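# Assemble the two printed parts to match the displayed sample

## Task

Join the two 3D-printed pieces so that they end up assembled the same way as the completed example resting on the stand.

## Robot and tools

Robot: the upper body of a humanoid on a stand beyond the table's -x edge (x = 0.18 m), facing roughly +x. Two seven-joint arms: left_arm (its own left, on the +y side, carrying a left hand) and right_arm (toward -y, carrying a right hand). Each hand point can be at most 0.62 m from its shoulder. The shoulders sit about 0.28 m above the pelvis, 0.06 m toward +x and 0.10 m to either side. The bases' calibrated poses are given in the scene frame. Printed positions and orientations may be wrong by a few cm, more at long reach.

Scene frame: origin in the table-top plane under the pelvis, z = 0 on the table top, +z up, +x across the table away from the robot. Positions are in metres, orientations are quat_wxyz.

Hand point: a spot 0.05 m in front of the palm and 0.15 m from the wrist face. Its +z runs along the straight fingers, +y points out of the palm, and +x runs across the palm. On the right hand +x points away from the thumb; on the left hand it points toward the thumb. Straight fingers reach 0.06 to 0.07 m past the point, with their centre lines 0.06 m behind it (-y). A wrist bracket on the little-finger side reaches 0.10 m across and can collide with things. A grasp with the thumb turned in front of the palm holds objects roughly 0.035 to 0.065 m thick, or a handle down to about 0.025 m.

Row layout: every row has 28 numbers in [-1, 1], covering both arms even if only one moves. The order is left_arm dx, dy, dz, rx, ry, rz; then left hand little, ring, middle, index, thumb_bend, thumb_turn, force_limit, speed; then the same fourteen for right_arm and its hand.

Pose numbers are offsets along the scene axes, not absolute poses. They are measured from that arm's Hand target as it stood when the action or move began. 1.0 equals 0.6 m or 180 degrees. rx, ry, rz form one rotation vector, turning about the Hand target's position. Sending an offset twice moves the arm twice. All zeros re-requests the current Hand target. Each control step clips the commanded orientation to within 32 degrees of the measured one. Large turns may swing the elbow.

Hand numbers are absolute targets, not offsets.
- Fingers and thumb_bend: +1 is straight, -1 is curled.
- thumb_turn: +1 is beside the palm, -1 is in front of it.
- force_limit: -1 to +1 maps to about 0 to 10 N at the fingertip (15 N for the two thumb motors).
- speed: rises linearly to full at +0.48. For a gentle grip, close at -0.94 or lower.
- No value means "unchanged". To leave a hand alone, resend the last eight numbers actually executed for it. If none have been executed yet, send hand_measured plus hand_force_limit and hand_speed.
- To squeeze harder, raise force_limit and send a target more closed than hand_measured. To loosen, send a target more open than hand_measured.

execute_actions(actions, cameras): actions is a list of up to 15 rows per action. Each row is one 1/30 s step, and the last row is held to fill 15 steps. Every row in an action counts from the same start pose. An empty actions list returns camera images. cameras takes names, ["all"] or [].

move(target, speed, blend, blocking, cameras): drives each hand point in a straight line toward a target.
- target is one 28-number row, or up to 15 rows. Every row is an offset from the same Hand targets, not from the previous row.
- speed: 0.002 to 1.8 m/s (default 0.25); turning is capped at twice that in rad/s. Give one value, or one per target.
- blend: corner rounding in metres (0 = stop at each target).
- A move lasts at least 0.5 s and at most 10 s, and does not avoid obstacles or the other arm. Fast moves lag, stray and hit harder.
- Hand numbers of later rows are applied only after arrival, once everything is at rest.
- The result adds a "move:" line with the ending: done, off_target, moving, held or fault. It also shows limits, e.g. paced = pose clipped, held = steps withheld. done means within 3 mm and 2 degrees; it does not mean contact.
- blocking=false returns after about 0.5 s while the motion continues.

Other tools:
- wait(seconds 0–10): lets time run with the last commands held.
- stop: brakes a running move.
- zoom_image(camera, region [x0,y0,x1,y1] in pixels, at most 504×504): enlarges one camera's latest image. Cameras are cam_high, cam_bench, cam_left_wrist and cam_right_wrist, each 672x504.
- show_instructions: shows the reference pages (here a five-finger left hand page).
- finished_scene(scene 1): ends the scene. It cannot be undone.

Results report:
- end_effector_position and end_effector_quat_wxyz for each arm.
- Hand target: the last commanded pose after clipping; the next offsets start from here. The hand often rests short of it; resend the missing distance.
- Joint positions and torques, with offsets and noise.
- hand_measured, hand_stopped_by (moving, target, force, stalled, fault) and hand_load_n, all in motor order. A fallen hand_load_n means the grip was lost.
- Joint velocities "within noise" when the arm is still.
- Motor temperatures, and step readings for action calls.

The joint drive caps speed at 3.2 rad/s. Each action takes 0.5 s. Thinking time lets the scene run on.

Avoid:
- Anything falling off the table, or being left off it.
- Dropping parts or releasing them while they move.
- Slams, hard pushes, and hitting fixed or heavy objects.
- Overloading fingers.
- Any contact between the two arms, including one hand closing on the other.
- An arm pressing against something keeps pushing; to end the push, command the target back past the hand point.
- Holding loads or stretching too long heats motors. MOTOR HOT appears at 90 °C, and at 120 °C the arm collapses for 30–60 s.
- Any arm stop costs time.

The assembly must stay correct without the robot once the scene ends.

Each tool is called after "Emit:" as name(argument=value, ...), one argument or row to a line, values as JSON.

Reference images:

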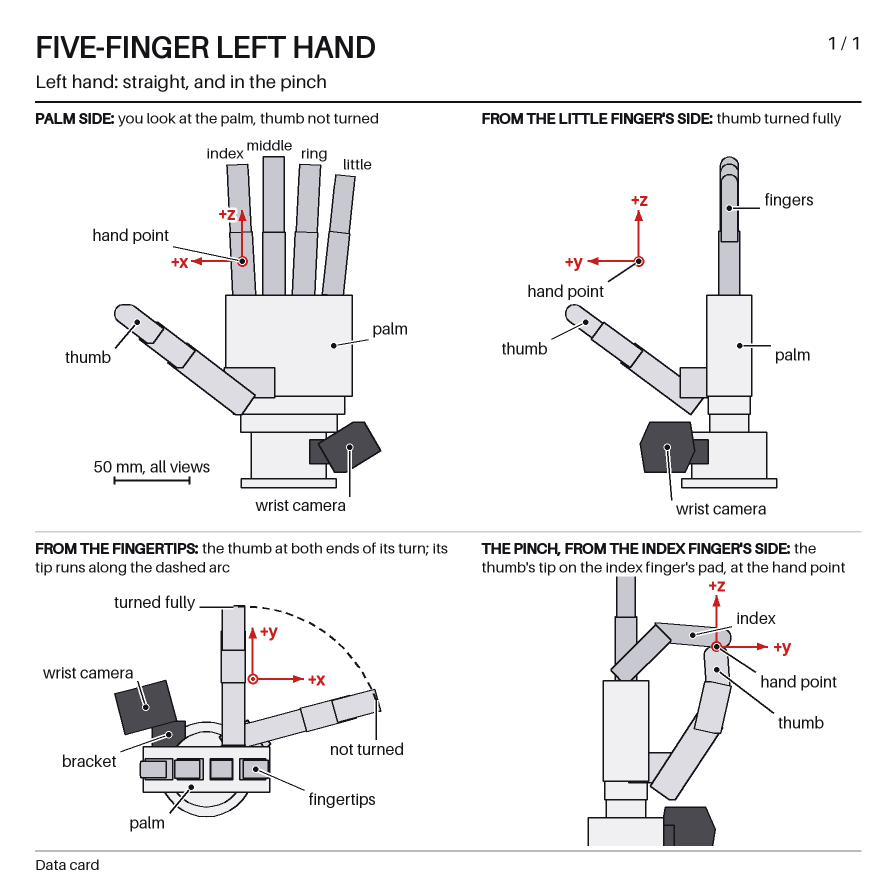

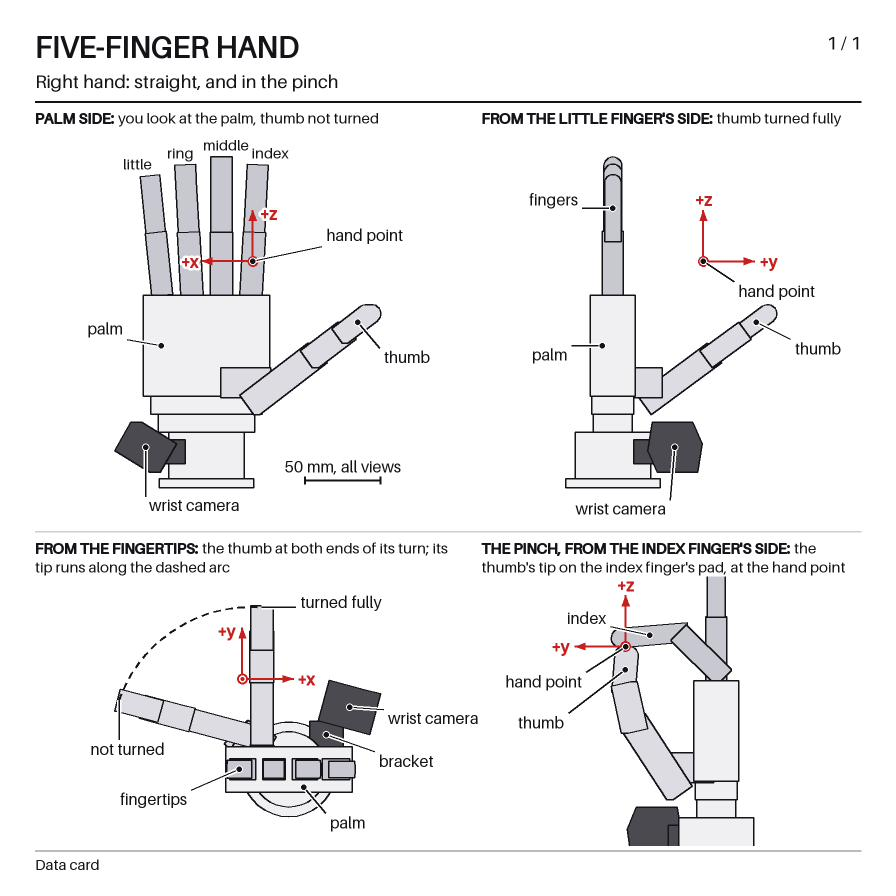

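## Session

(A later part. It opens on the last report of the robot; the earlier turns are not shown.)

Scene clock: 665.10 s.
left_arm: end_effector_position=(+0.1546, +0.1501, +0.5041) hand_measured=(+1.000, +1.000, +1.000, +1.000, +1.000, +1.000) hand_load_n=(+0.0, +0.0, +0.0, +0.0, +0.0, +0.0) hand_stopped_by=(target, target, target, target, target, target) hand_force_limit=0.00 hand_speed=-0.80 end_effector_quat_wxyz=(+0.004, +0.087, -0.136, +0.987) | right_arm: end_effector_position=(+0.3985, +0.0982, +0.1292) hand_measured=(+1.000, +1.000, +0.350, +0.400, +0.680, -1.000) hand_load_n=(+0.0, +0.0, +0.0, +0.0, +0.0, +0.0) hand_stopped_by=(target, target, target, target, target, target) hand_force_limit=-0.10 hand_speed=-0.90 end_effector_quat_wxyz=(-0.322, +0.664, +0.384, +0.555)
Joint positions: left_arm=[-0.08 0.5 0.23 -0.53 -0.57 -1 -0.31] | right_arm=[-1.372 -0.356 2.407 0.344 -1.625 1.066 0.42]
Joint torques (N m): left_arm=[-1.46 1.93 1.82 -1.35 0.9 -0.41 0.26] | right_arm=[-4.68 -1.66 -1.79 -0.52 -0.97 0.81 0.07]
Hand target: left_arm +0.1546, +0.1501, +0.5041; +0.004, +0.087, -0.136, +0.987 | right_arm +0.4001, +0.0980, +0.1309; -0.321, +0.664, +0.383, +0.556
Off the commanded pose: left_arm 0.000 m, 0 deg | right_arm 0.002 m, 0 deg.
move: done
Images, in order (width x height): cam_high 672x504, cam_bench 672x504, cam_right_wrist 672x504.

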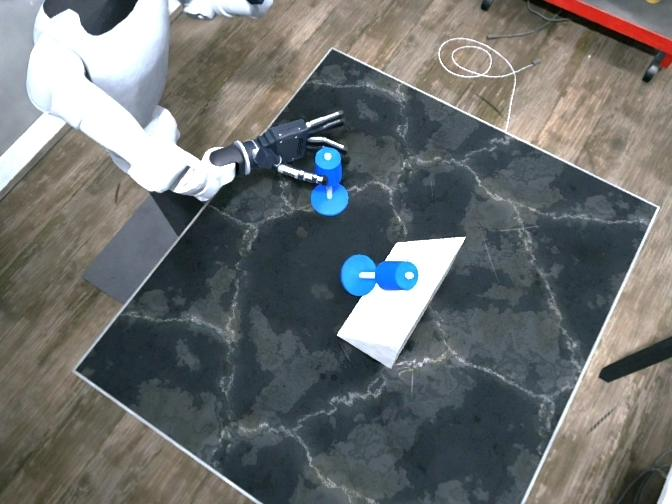

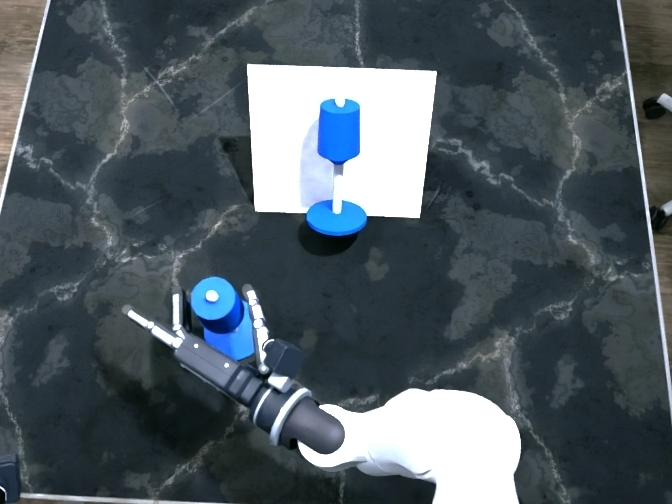

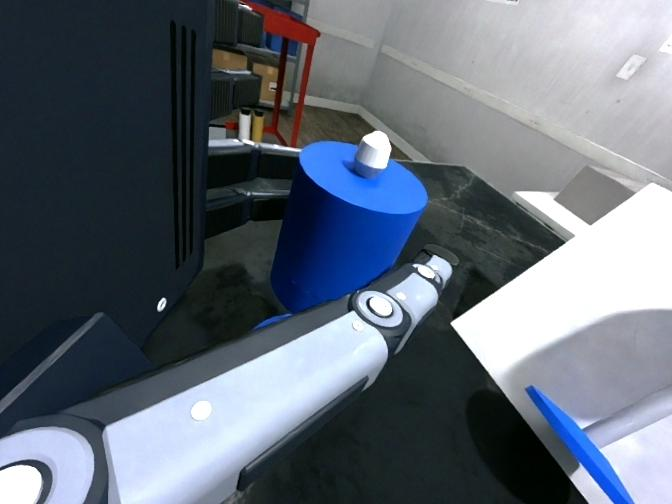

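Emit:
move(
  target=[0,0,0,0,0,0,1,1,1,1,1,1,0,-0.8,0,0,0,0,0,0,1,1,1,1,1,-1,-0.1,-0.8],
  speed=0.02,
  cameras=["cam_high","cam_bench","cam_right_wrist"],
)

Emit:
zoom_image(
  camera="cam_high",
  region=[280, 130, 370, 230],
)

Emit:
zoom_image(
  camera="cam_bench",
  region=[150, 255, 280, 375],
)

Scene clock: 676.10 s.
left_arm: end_effector_position=(+0.1546, +0.1501, +0.5041) hand_measured=(+1.000, +1.000, +1.000, +1.000, +1.000, +1.000) hand_load_n=(+0.0, +0.5, +0.0, -0.5, +0.0, +0.0) hand_stopped_by=(target, target, target, target, target, target) hand_force_limit=0.00 hand_speed=-0.80 end_effector_quat_wxyz=(+0.004, +0.087, -0.136, +0.987) | right_arm: end_effector_position=(+0.3985, +0.0982, +0.1292) hand_measured=(+1.000, +1.000, +1.000, +1.000, +1.000, -1.000) hand_load_n=(+0.0, +0.0, +0.0, +0.0, +0.0, +0.0) hand_stopped_by=(target, target, target, target, target, target) hand_force_limit=-0.10 hand_speed=-0.80 end_effector_quat_wxyz=(-0.322, +0.664, +0.384, +0.555)
Joint positions: left_arm=[-0.08 0.5 0.23 -0.53 -0.57 -1 -0.31] | right_arm=[-1.372 -0.356 2.407 0.344 -1.625 1.066 0.42]
Joint torques (N m): left_arm=[-1.38 1.98 1.79 -1.38 0.79 -0.42 0.26] | right_arm=[-4.67 -1.69 -1.76 -0.53 -0.92 0.81 0.08]
Motor temperatures (°C): left_arm=[39 41 39 38 38 31 25] | right_arm=[55 44 41 43 38 35 27]
Hand target: left_arm +0.1546, +0.1501, +0.5041; +0.004, +0.087, -0.136, +0.987 | right_arm +0.4001, +0.0980, +0.1309; -0.321, +0.664, +0.383, +0.556
Off the commanded pose: left_arm 0.000 m, 0 deg | right_arm 0.002 m, 0 deg.
move: done
Images, in order (width x height): cam_high 672x504, cam_bench 672x504, cam_right_wrist 672x504.

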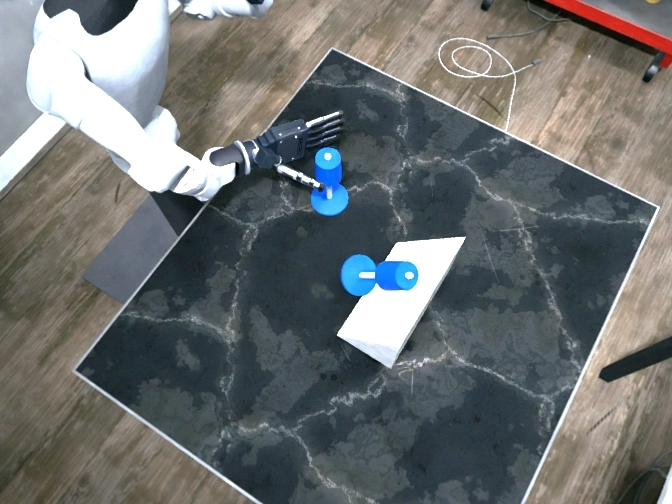

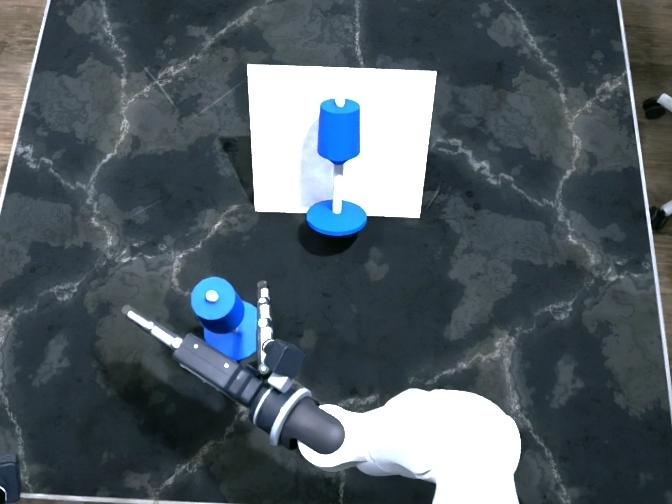

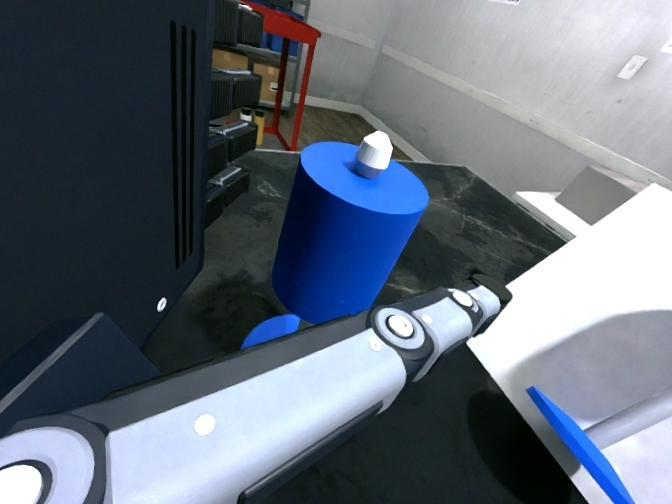

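Scaled by 5.040 from the camera's 672x504 image, which has a finer 960x720 frame.

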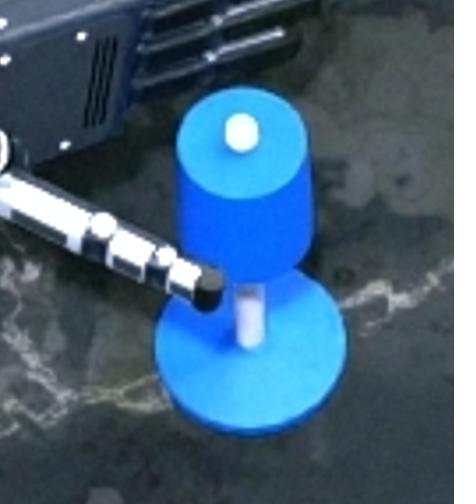

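Scaled by 3.877 from the camera's 672x504 image, which has a finer 960x720 frame.

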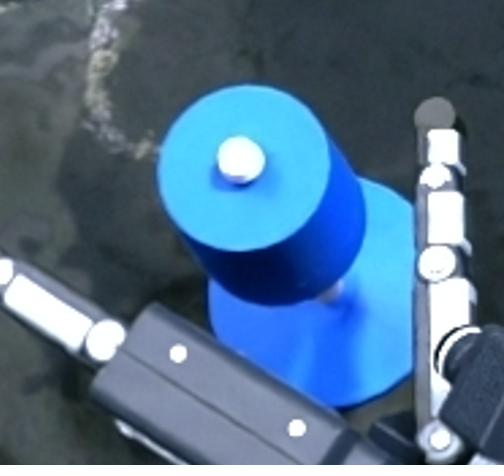

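Emit:
move(
  target=[0,0,0,0,0,0,1,1,1,1,1,1,0,-0.8,-0.085,-0.155,0.03,0,0,0,1,1,1,1,1,-1,-0.1,-0.8],
  speed=0.05,
  cameras=["cam_high","cam_bench","cam_right_wrist"],
)

Emit:
zoom_image(
  camera="cam_high",
  region=[280, 130, 370, 230],
)

Emit:
zoom_image(
  camera="cam_bench",
  region=[150, 255, 280, 375],
)

Emit:
zoom_image(
  camera="cam_right_wrist",
  region=[200, 100, 450, 350],
)

Scene clock: 690.20 s.
left_arm: end_effector_position=(+0.1546, +0.1501, +0.5041) hand_measured=(+1.000, +1.000, +1.000, +1.000, +1.000, +1.000) hand_load_n=(+0.0, +0.0, +0.0, +0.0, +0.0, +0.0) hand_stopped_by=(target, target, target, target, target, target) hand_force_limit=0.00 hand_speed=-0.80 end_effector_quat_wxyz=(+0.004, +0.087, -0.136, +0.987) | right_arm: end_effector_position=(+0.3514, +0.0075, +0.1509) hand_measured=(+1.000, +1.000, +1.000, +1.000, +1.000, -1.000) hand_load_n=(+0.0, +0.0, +0.0, +0.0, +0.0, +0.0) hand_stopped_by=(target, target, target, target, target, target) hand_force_limit=-0.10 hand_speed=-0.80 end_effector_quat_wxyz=(-0.373, +0.679, +0.378, +0.507)
Joint positions: left_arm=[-0.08 0.5 0.23 -0.53 -0.57 -1 -0.31] | right_arm=[-1.428 -0.792 2.623 -0.05 -1.955 1.291 0.421]
Joint torques (N m): left_arm=[-1.37 1.97 1.71 -1.35 0.86 -0.41 0.27] | right_arm=[-3.12 -2.82 -0.8 -0.64 -1.43 0.94 -0.06]
Motor temperatures (°C): left_arm=[39 41 39 38 38 31 25] | right_arm=[56 44 40 43 38 35 27]
Hand target: left_arm +0.1546, +0.1501, +0.5041; +0.004, +0.087, -0.136, +0.987 | right_arm +0.3491, +0.0050, +0.1489; -0.321, +0.664, +0.383, +0.556
Off the commanded pose: left_arm 0.000 m, 0 deg | right_arm 0.004 m, 8 deg.
joint sent to its limit (right arm) — joint 3 (shoulder yaw), upper limit; joint 5 (wrist roll), lower limit. The joint targets are off in orientation, not in position.
move: off_target (right_arm)
Images, in order (width x height): cam_high 672x504, cam_bench 672x504, cam_right_wrist 672x504.

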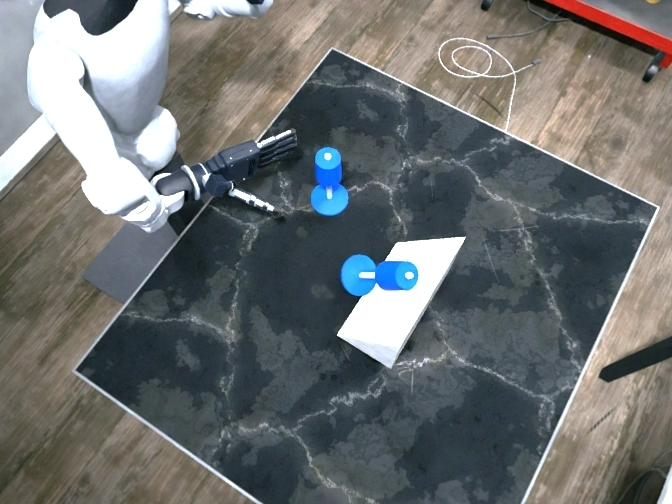

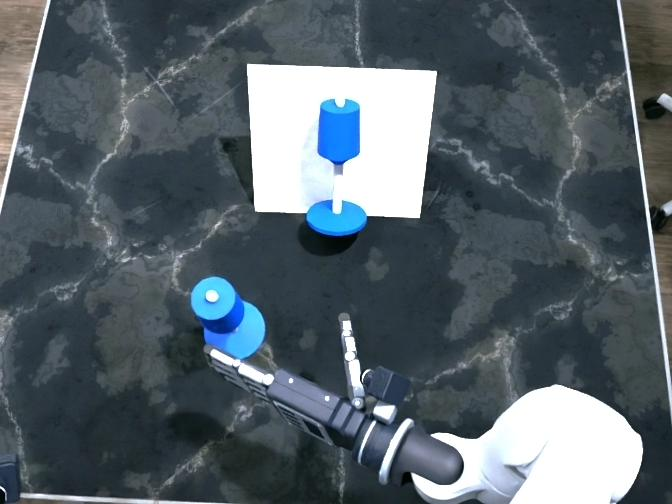

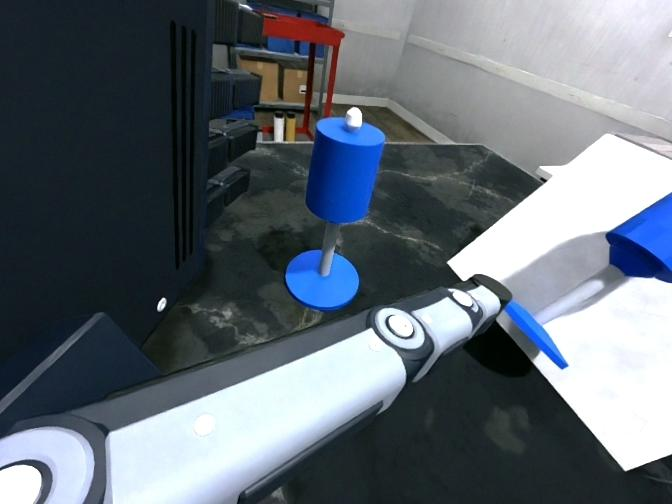

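Scaled by 5.040 from the camera's 672x504 image, which has a finer 960x720 frame.

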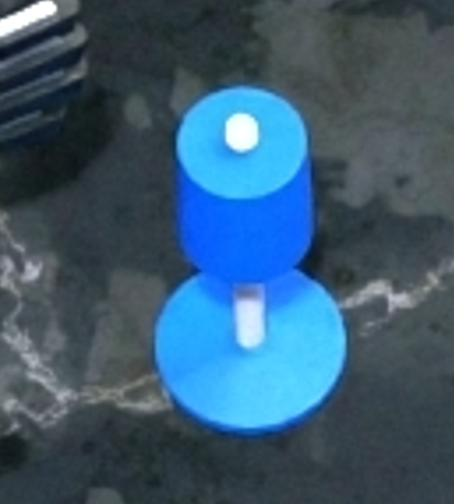

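Scaled by 3.877 from the camera's 672x504 image, which has a finer 960x720 frame.

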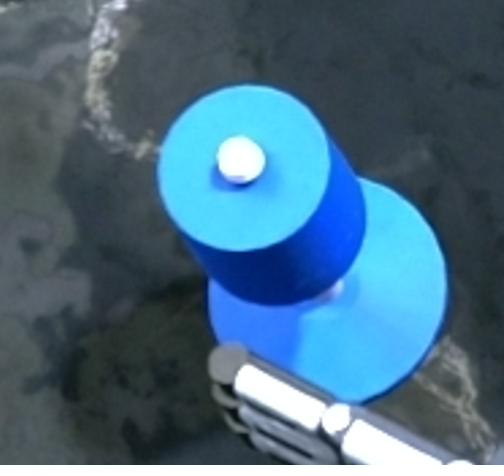

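Scaled by 2.016 from the camera's 672x504 image, which has a finer 960x720 frame.

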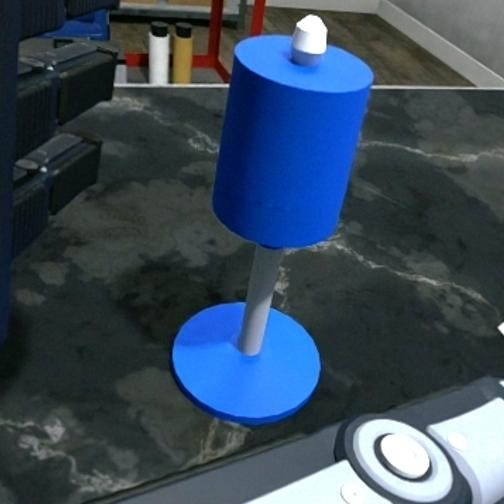

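Emit:
move(
  target=[0.192,0.150,-0.557,0.0428,0.55,0.002,1,1,1,1,1,1,0,-0.8,-0.05,-0.25,0.133,0,0,0,1,1,1,1,1,-1,-0.1,-0.8],
  speed=0.2,
  cameras=["cam_high","cam_bench","cam_left_wrist"],
)

Scene clock: 720.37 s.
left_arm: end_effector_position=(+0.2710, +0.2401, +0.1738) hand_measured=(+1.000, +1.000, +1.000, +1.000, +1.000, +1.000) hand_load_n=(+0.0, +0.0, +0.0, +0.0, +0.0, +0.0) hand_stopped_by=(target, target, target, target, target, target) hand_force_limit=0.00 hand_speed=-0.80 end_effector_quat_wxyz=(+0.099, +0.803, -0.140, +0.571) | right_arm: end_effector_position=(+0.3197, -0.1420, +0.2286) hand_measured=(+1.000, +1.000, +1.000, +1.000, +1.000, -1.000) hand_load_n=(+0.0, +0.0, +0.0, +0.0, +0.0, +0.0) hand_stopped_by=(target, target, target, target, target, target) hand_force_limit=-0.10 hand_speed=-0.80 end_effector_quat_wxyz=(-0.338, +0.658, +0.381, +0.554)
Joint positions: left_arm=[0.265 0.914 0.028 0.193 -0.779 -0.335 -0.626] | right_arm=[-1.302 -1.612 2.624 -0.123 -1.955 1.491 -0.3]
Joint torques (N m): left_arm=[-0.91 3.48 2.61 -0.16 1.04 -1.22 -0.13] | right_arm=[-1.65 -4.39 -0.52 -0.19 -1.11 1.01 0.12]
Hand target: left_arm +0.2698, +0.2401, +0.1699; +0.099, +0.807, -0.143, +0.565 | right_arm +0.3191, -0.1450, +0.2287; -0.321, +0.664, +0.383, +0.556
Off the commanded pose: left_arm 0.004 m, 1 deg | right_arm 0.003 m, 2 deg.
joint sent to its limit (right arm) — joint 2 (shoulder roll), lower limit; joint 3 (shoulder yaw), upper limit; joint 5 (wrist roll), lower limit. The joint targets still meet the commanded pose.
move: off_target (left_arm)
Images, in order (width x height): cam_high 672x504, cam_bench 672x504, cam_left_wrist 672x504.

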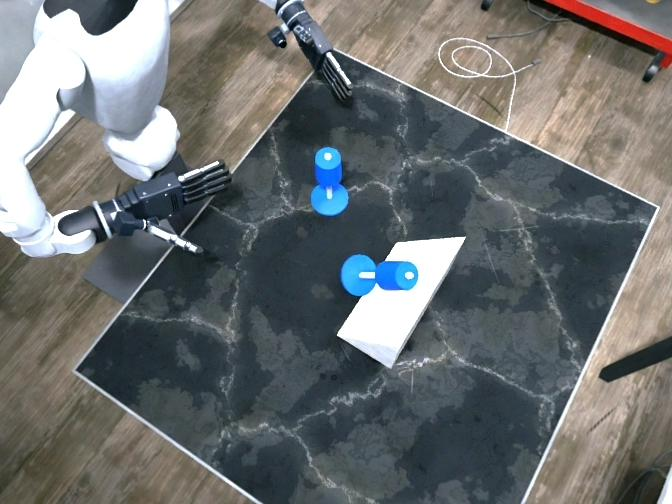

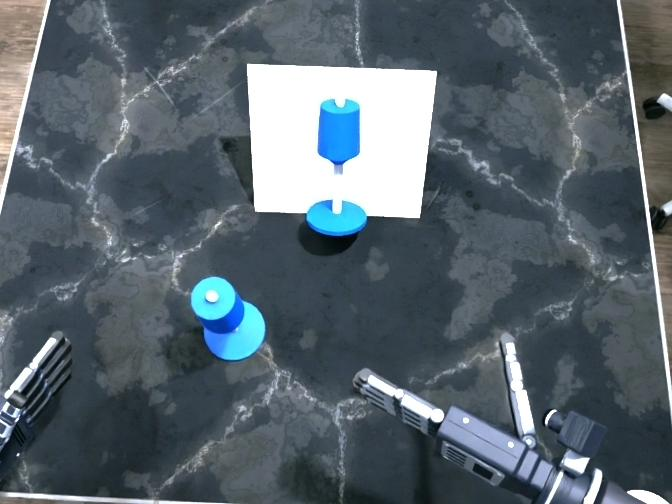

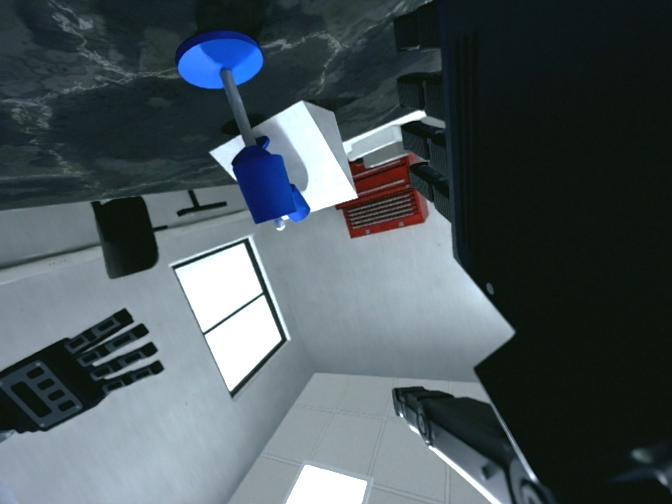

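Emit:
zoom_image(
  camera="cam_left_wrist",
  region=[160, 10, 340, 250],
)

Emit:
zoom_image(
  camera="cam_left_wrist",
  region=[210, 110, 310, 240],
)

Scaled by 2.100 from the camera's 672x504 image, which has a finer 960x720 frame.

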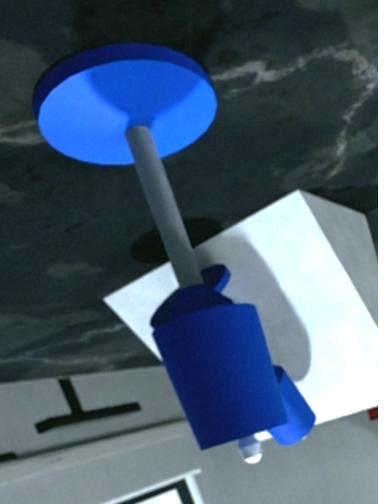

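Scaled by 3.877 from the camera's 672x504 image, which has a finer 960x720 frame.

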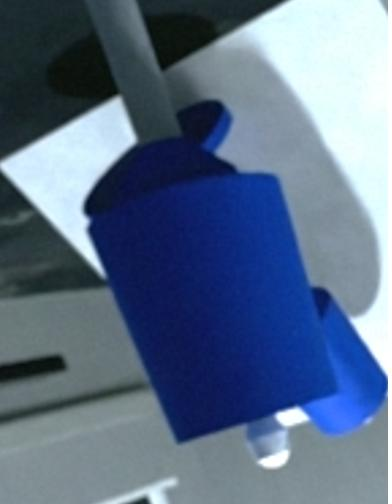

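Emit:
zoom_image(
  camera="cam_left_wrist",
  region=[220, 130, 290, 190],
)

Emit:
zoom_image(
  camera="cam_bench",
  region=[170, 260, 290, 370],
)

Emit:
zoom_image(
  camera="cam_high",
  region=[290, 130, 370, 230],
)

Scaled by 7.200 from the camera's 672x504 image, which has a finer 960x720 frame.

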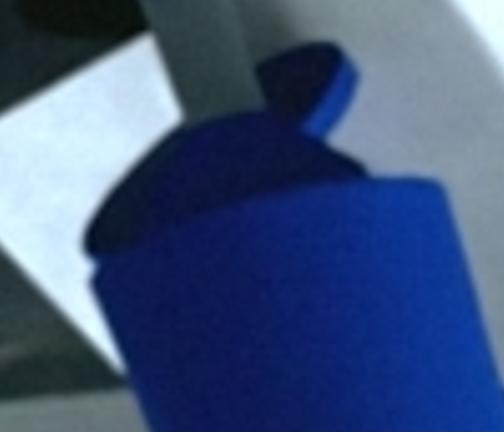

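Scaled by 4.200 from the camera's 672x504 image, which has a finer 960x720 frame.

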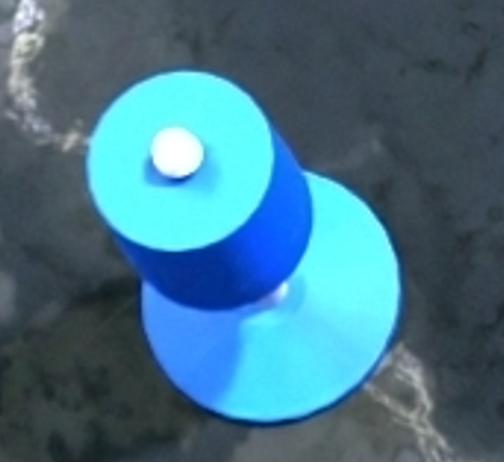

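Scaled by 5.040 from the camera's 672x504 image, which has a finer 960x720 frame.

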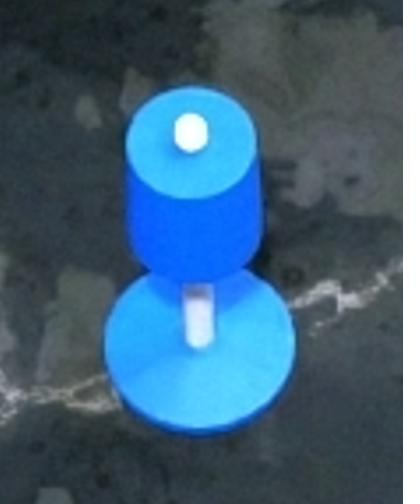

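Emit:
move(
  target=[0.03,-0.02,-0.1,0,0,0,1,1,1,1,1,1,0,-0.8,0,0,0,0,0,0,1,1,1,1,1,-1,-0.1,-0.8],
  speed=0.12,
  cameras=["cam_left_wrist","cam_high"],
)

Emit:
zoom_image(
  camera="cam_left_wrist",
  region=[150, 0, 330, 200],
)

Emit:
zoom_image(
  camera="cam_left_wrist",
  region=[200, 50, 300, 130],
)

Scene clock: 804.90 s.
left_arm: end_effector_position=(+0.2878, +0.2296, +0.1114) hand_measured=(+1.000, +1.000, +1.000, +1.000, +1.000, +1.000) hand_load_n=(+0.0, +0.0, +0.0, +0.0, +0.0, +0.0) hand_stopped_by=(target, target, target, target, target, target) hand_force_limit=0.00 hand_speed=-0.80 end_effector_quat_wxyz=(+0.097, +0.806, -0.143, +0.566) | right_arm: end_effector_position=(+0.3197, -0.1420, +0.2286) hand_measured=(+1.000, +1.000, +1.000, +1.000, +1.000, -1.000) hand_load_n=(+0.0, +0.0, +0.0, +0.0, +0.0, +0.0) hand_stopped_by=(target, target, target, target, target, target) hand_force_limit=-0.10 hand_speed=-0.80 end_effector_quat_wxyz=(-0.338, +0.658, +0.381, +0.554)
Joint positions: left_arm=[-0.044 0.696 -0.092 0.688 -0.607 -0.529 -0.728] | right_arm=[-1.302 -1.612 2.624 -0.123 -1.955 1.491 -0.3]
Joint torques (N m): left_arm=[-1.71 2.89 2.21 -0.24 0.8 -1.53 -0.14] | right_arm=[-1.62 -4.46 -0.49 -0.18 -1.11 1.01 0.13]
Motor temperatures (°C): left_arm=[38 44 39 37 38 33 24] | right_arm=[48 49 39 43 38 37 26]
Hand target: left_arm +0.2878, +0.2281, +0.1099; +0.099, +0.807, -0.143, +0.565 | right_arm +0.3191, -0.1450, +0.2287; -0.321, +0.664, +0.383, +0.556
Off the commanded pose: left_arm 0.002 m, 0 deg | right_arm 0.003 m, 2 deg.
joint sent to its limit (right arm) — joint 2 (shoulder roll), lower limit; joint 3 (shoulder yaw), upper limit; joint 5 (wrist roll), lower limit. The joint targets still meet the commanded pose.
move: done
Images, in order (width x height): cam_high 672x504, cam_left_wrist 672x504.

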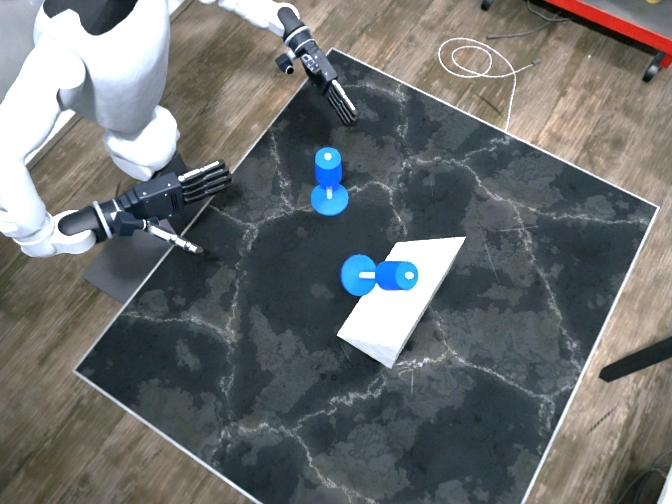

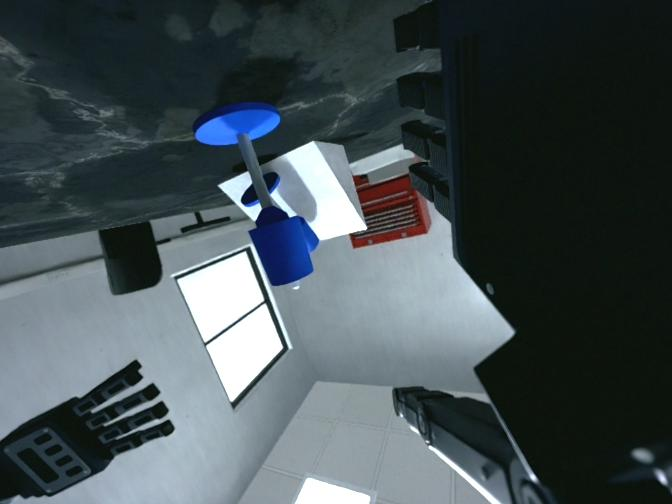

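Scaled by 2.520 from the camera's 672x504 image, which has a finer 960x720 frame.

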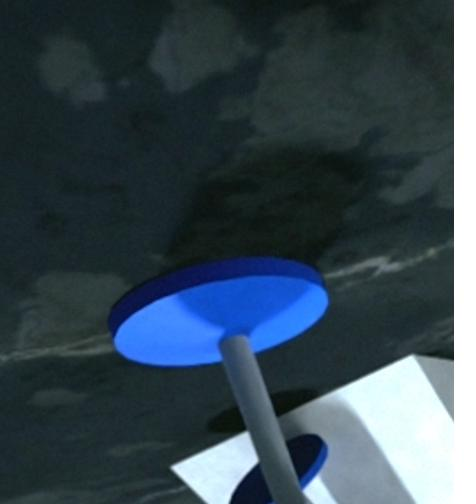

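Scaled by 5.040 from the camera's 672x504 image, which has a finer 960x720 frame.

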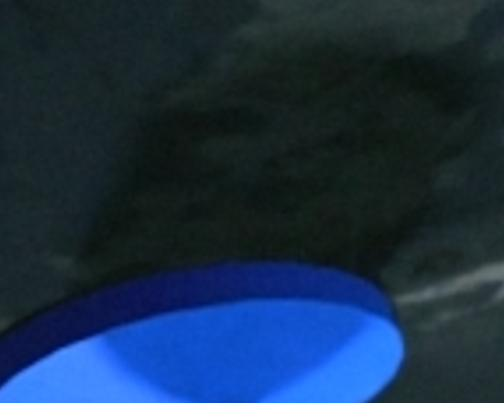

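Emit:
zoom_image(
  camera="cam_left_wrist",
  region=[220, 190, 330, 300],
)

Emit:
zoom_image(
  camera="cam_left_wrist",
  region=[240, 195, 310, 245],
)

Scaled by 4.582 from the camera's 672x504 image, which has a finer 960x720 frame.

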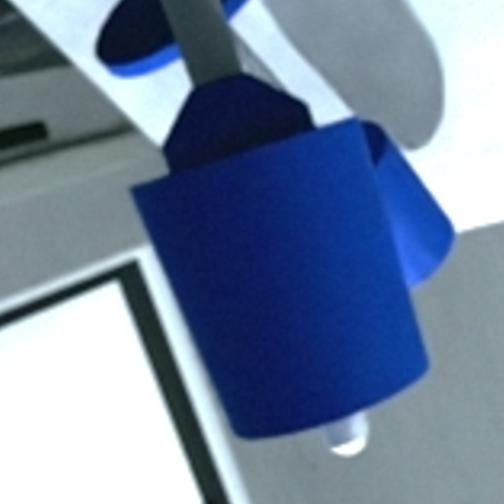

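Scaled by 7.200 from the camera's 672x504 image, which has a finer 960x720 frame.

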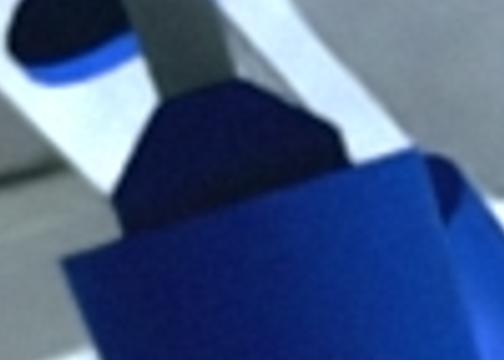

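Emit:
finished_scene(
)

The scene is finished: the task was done.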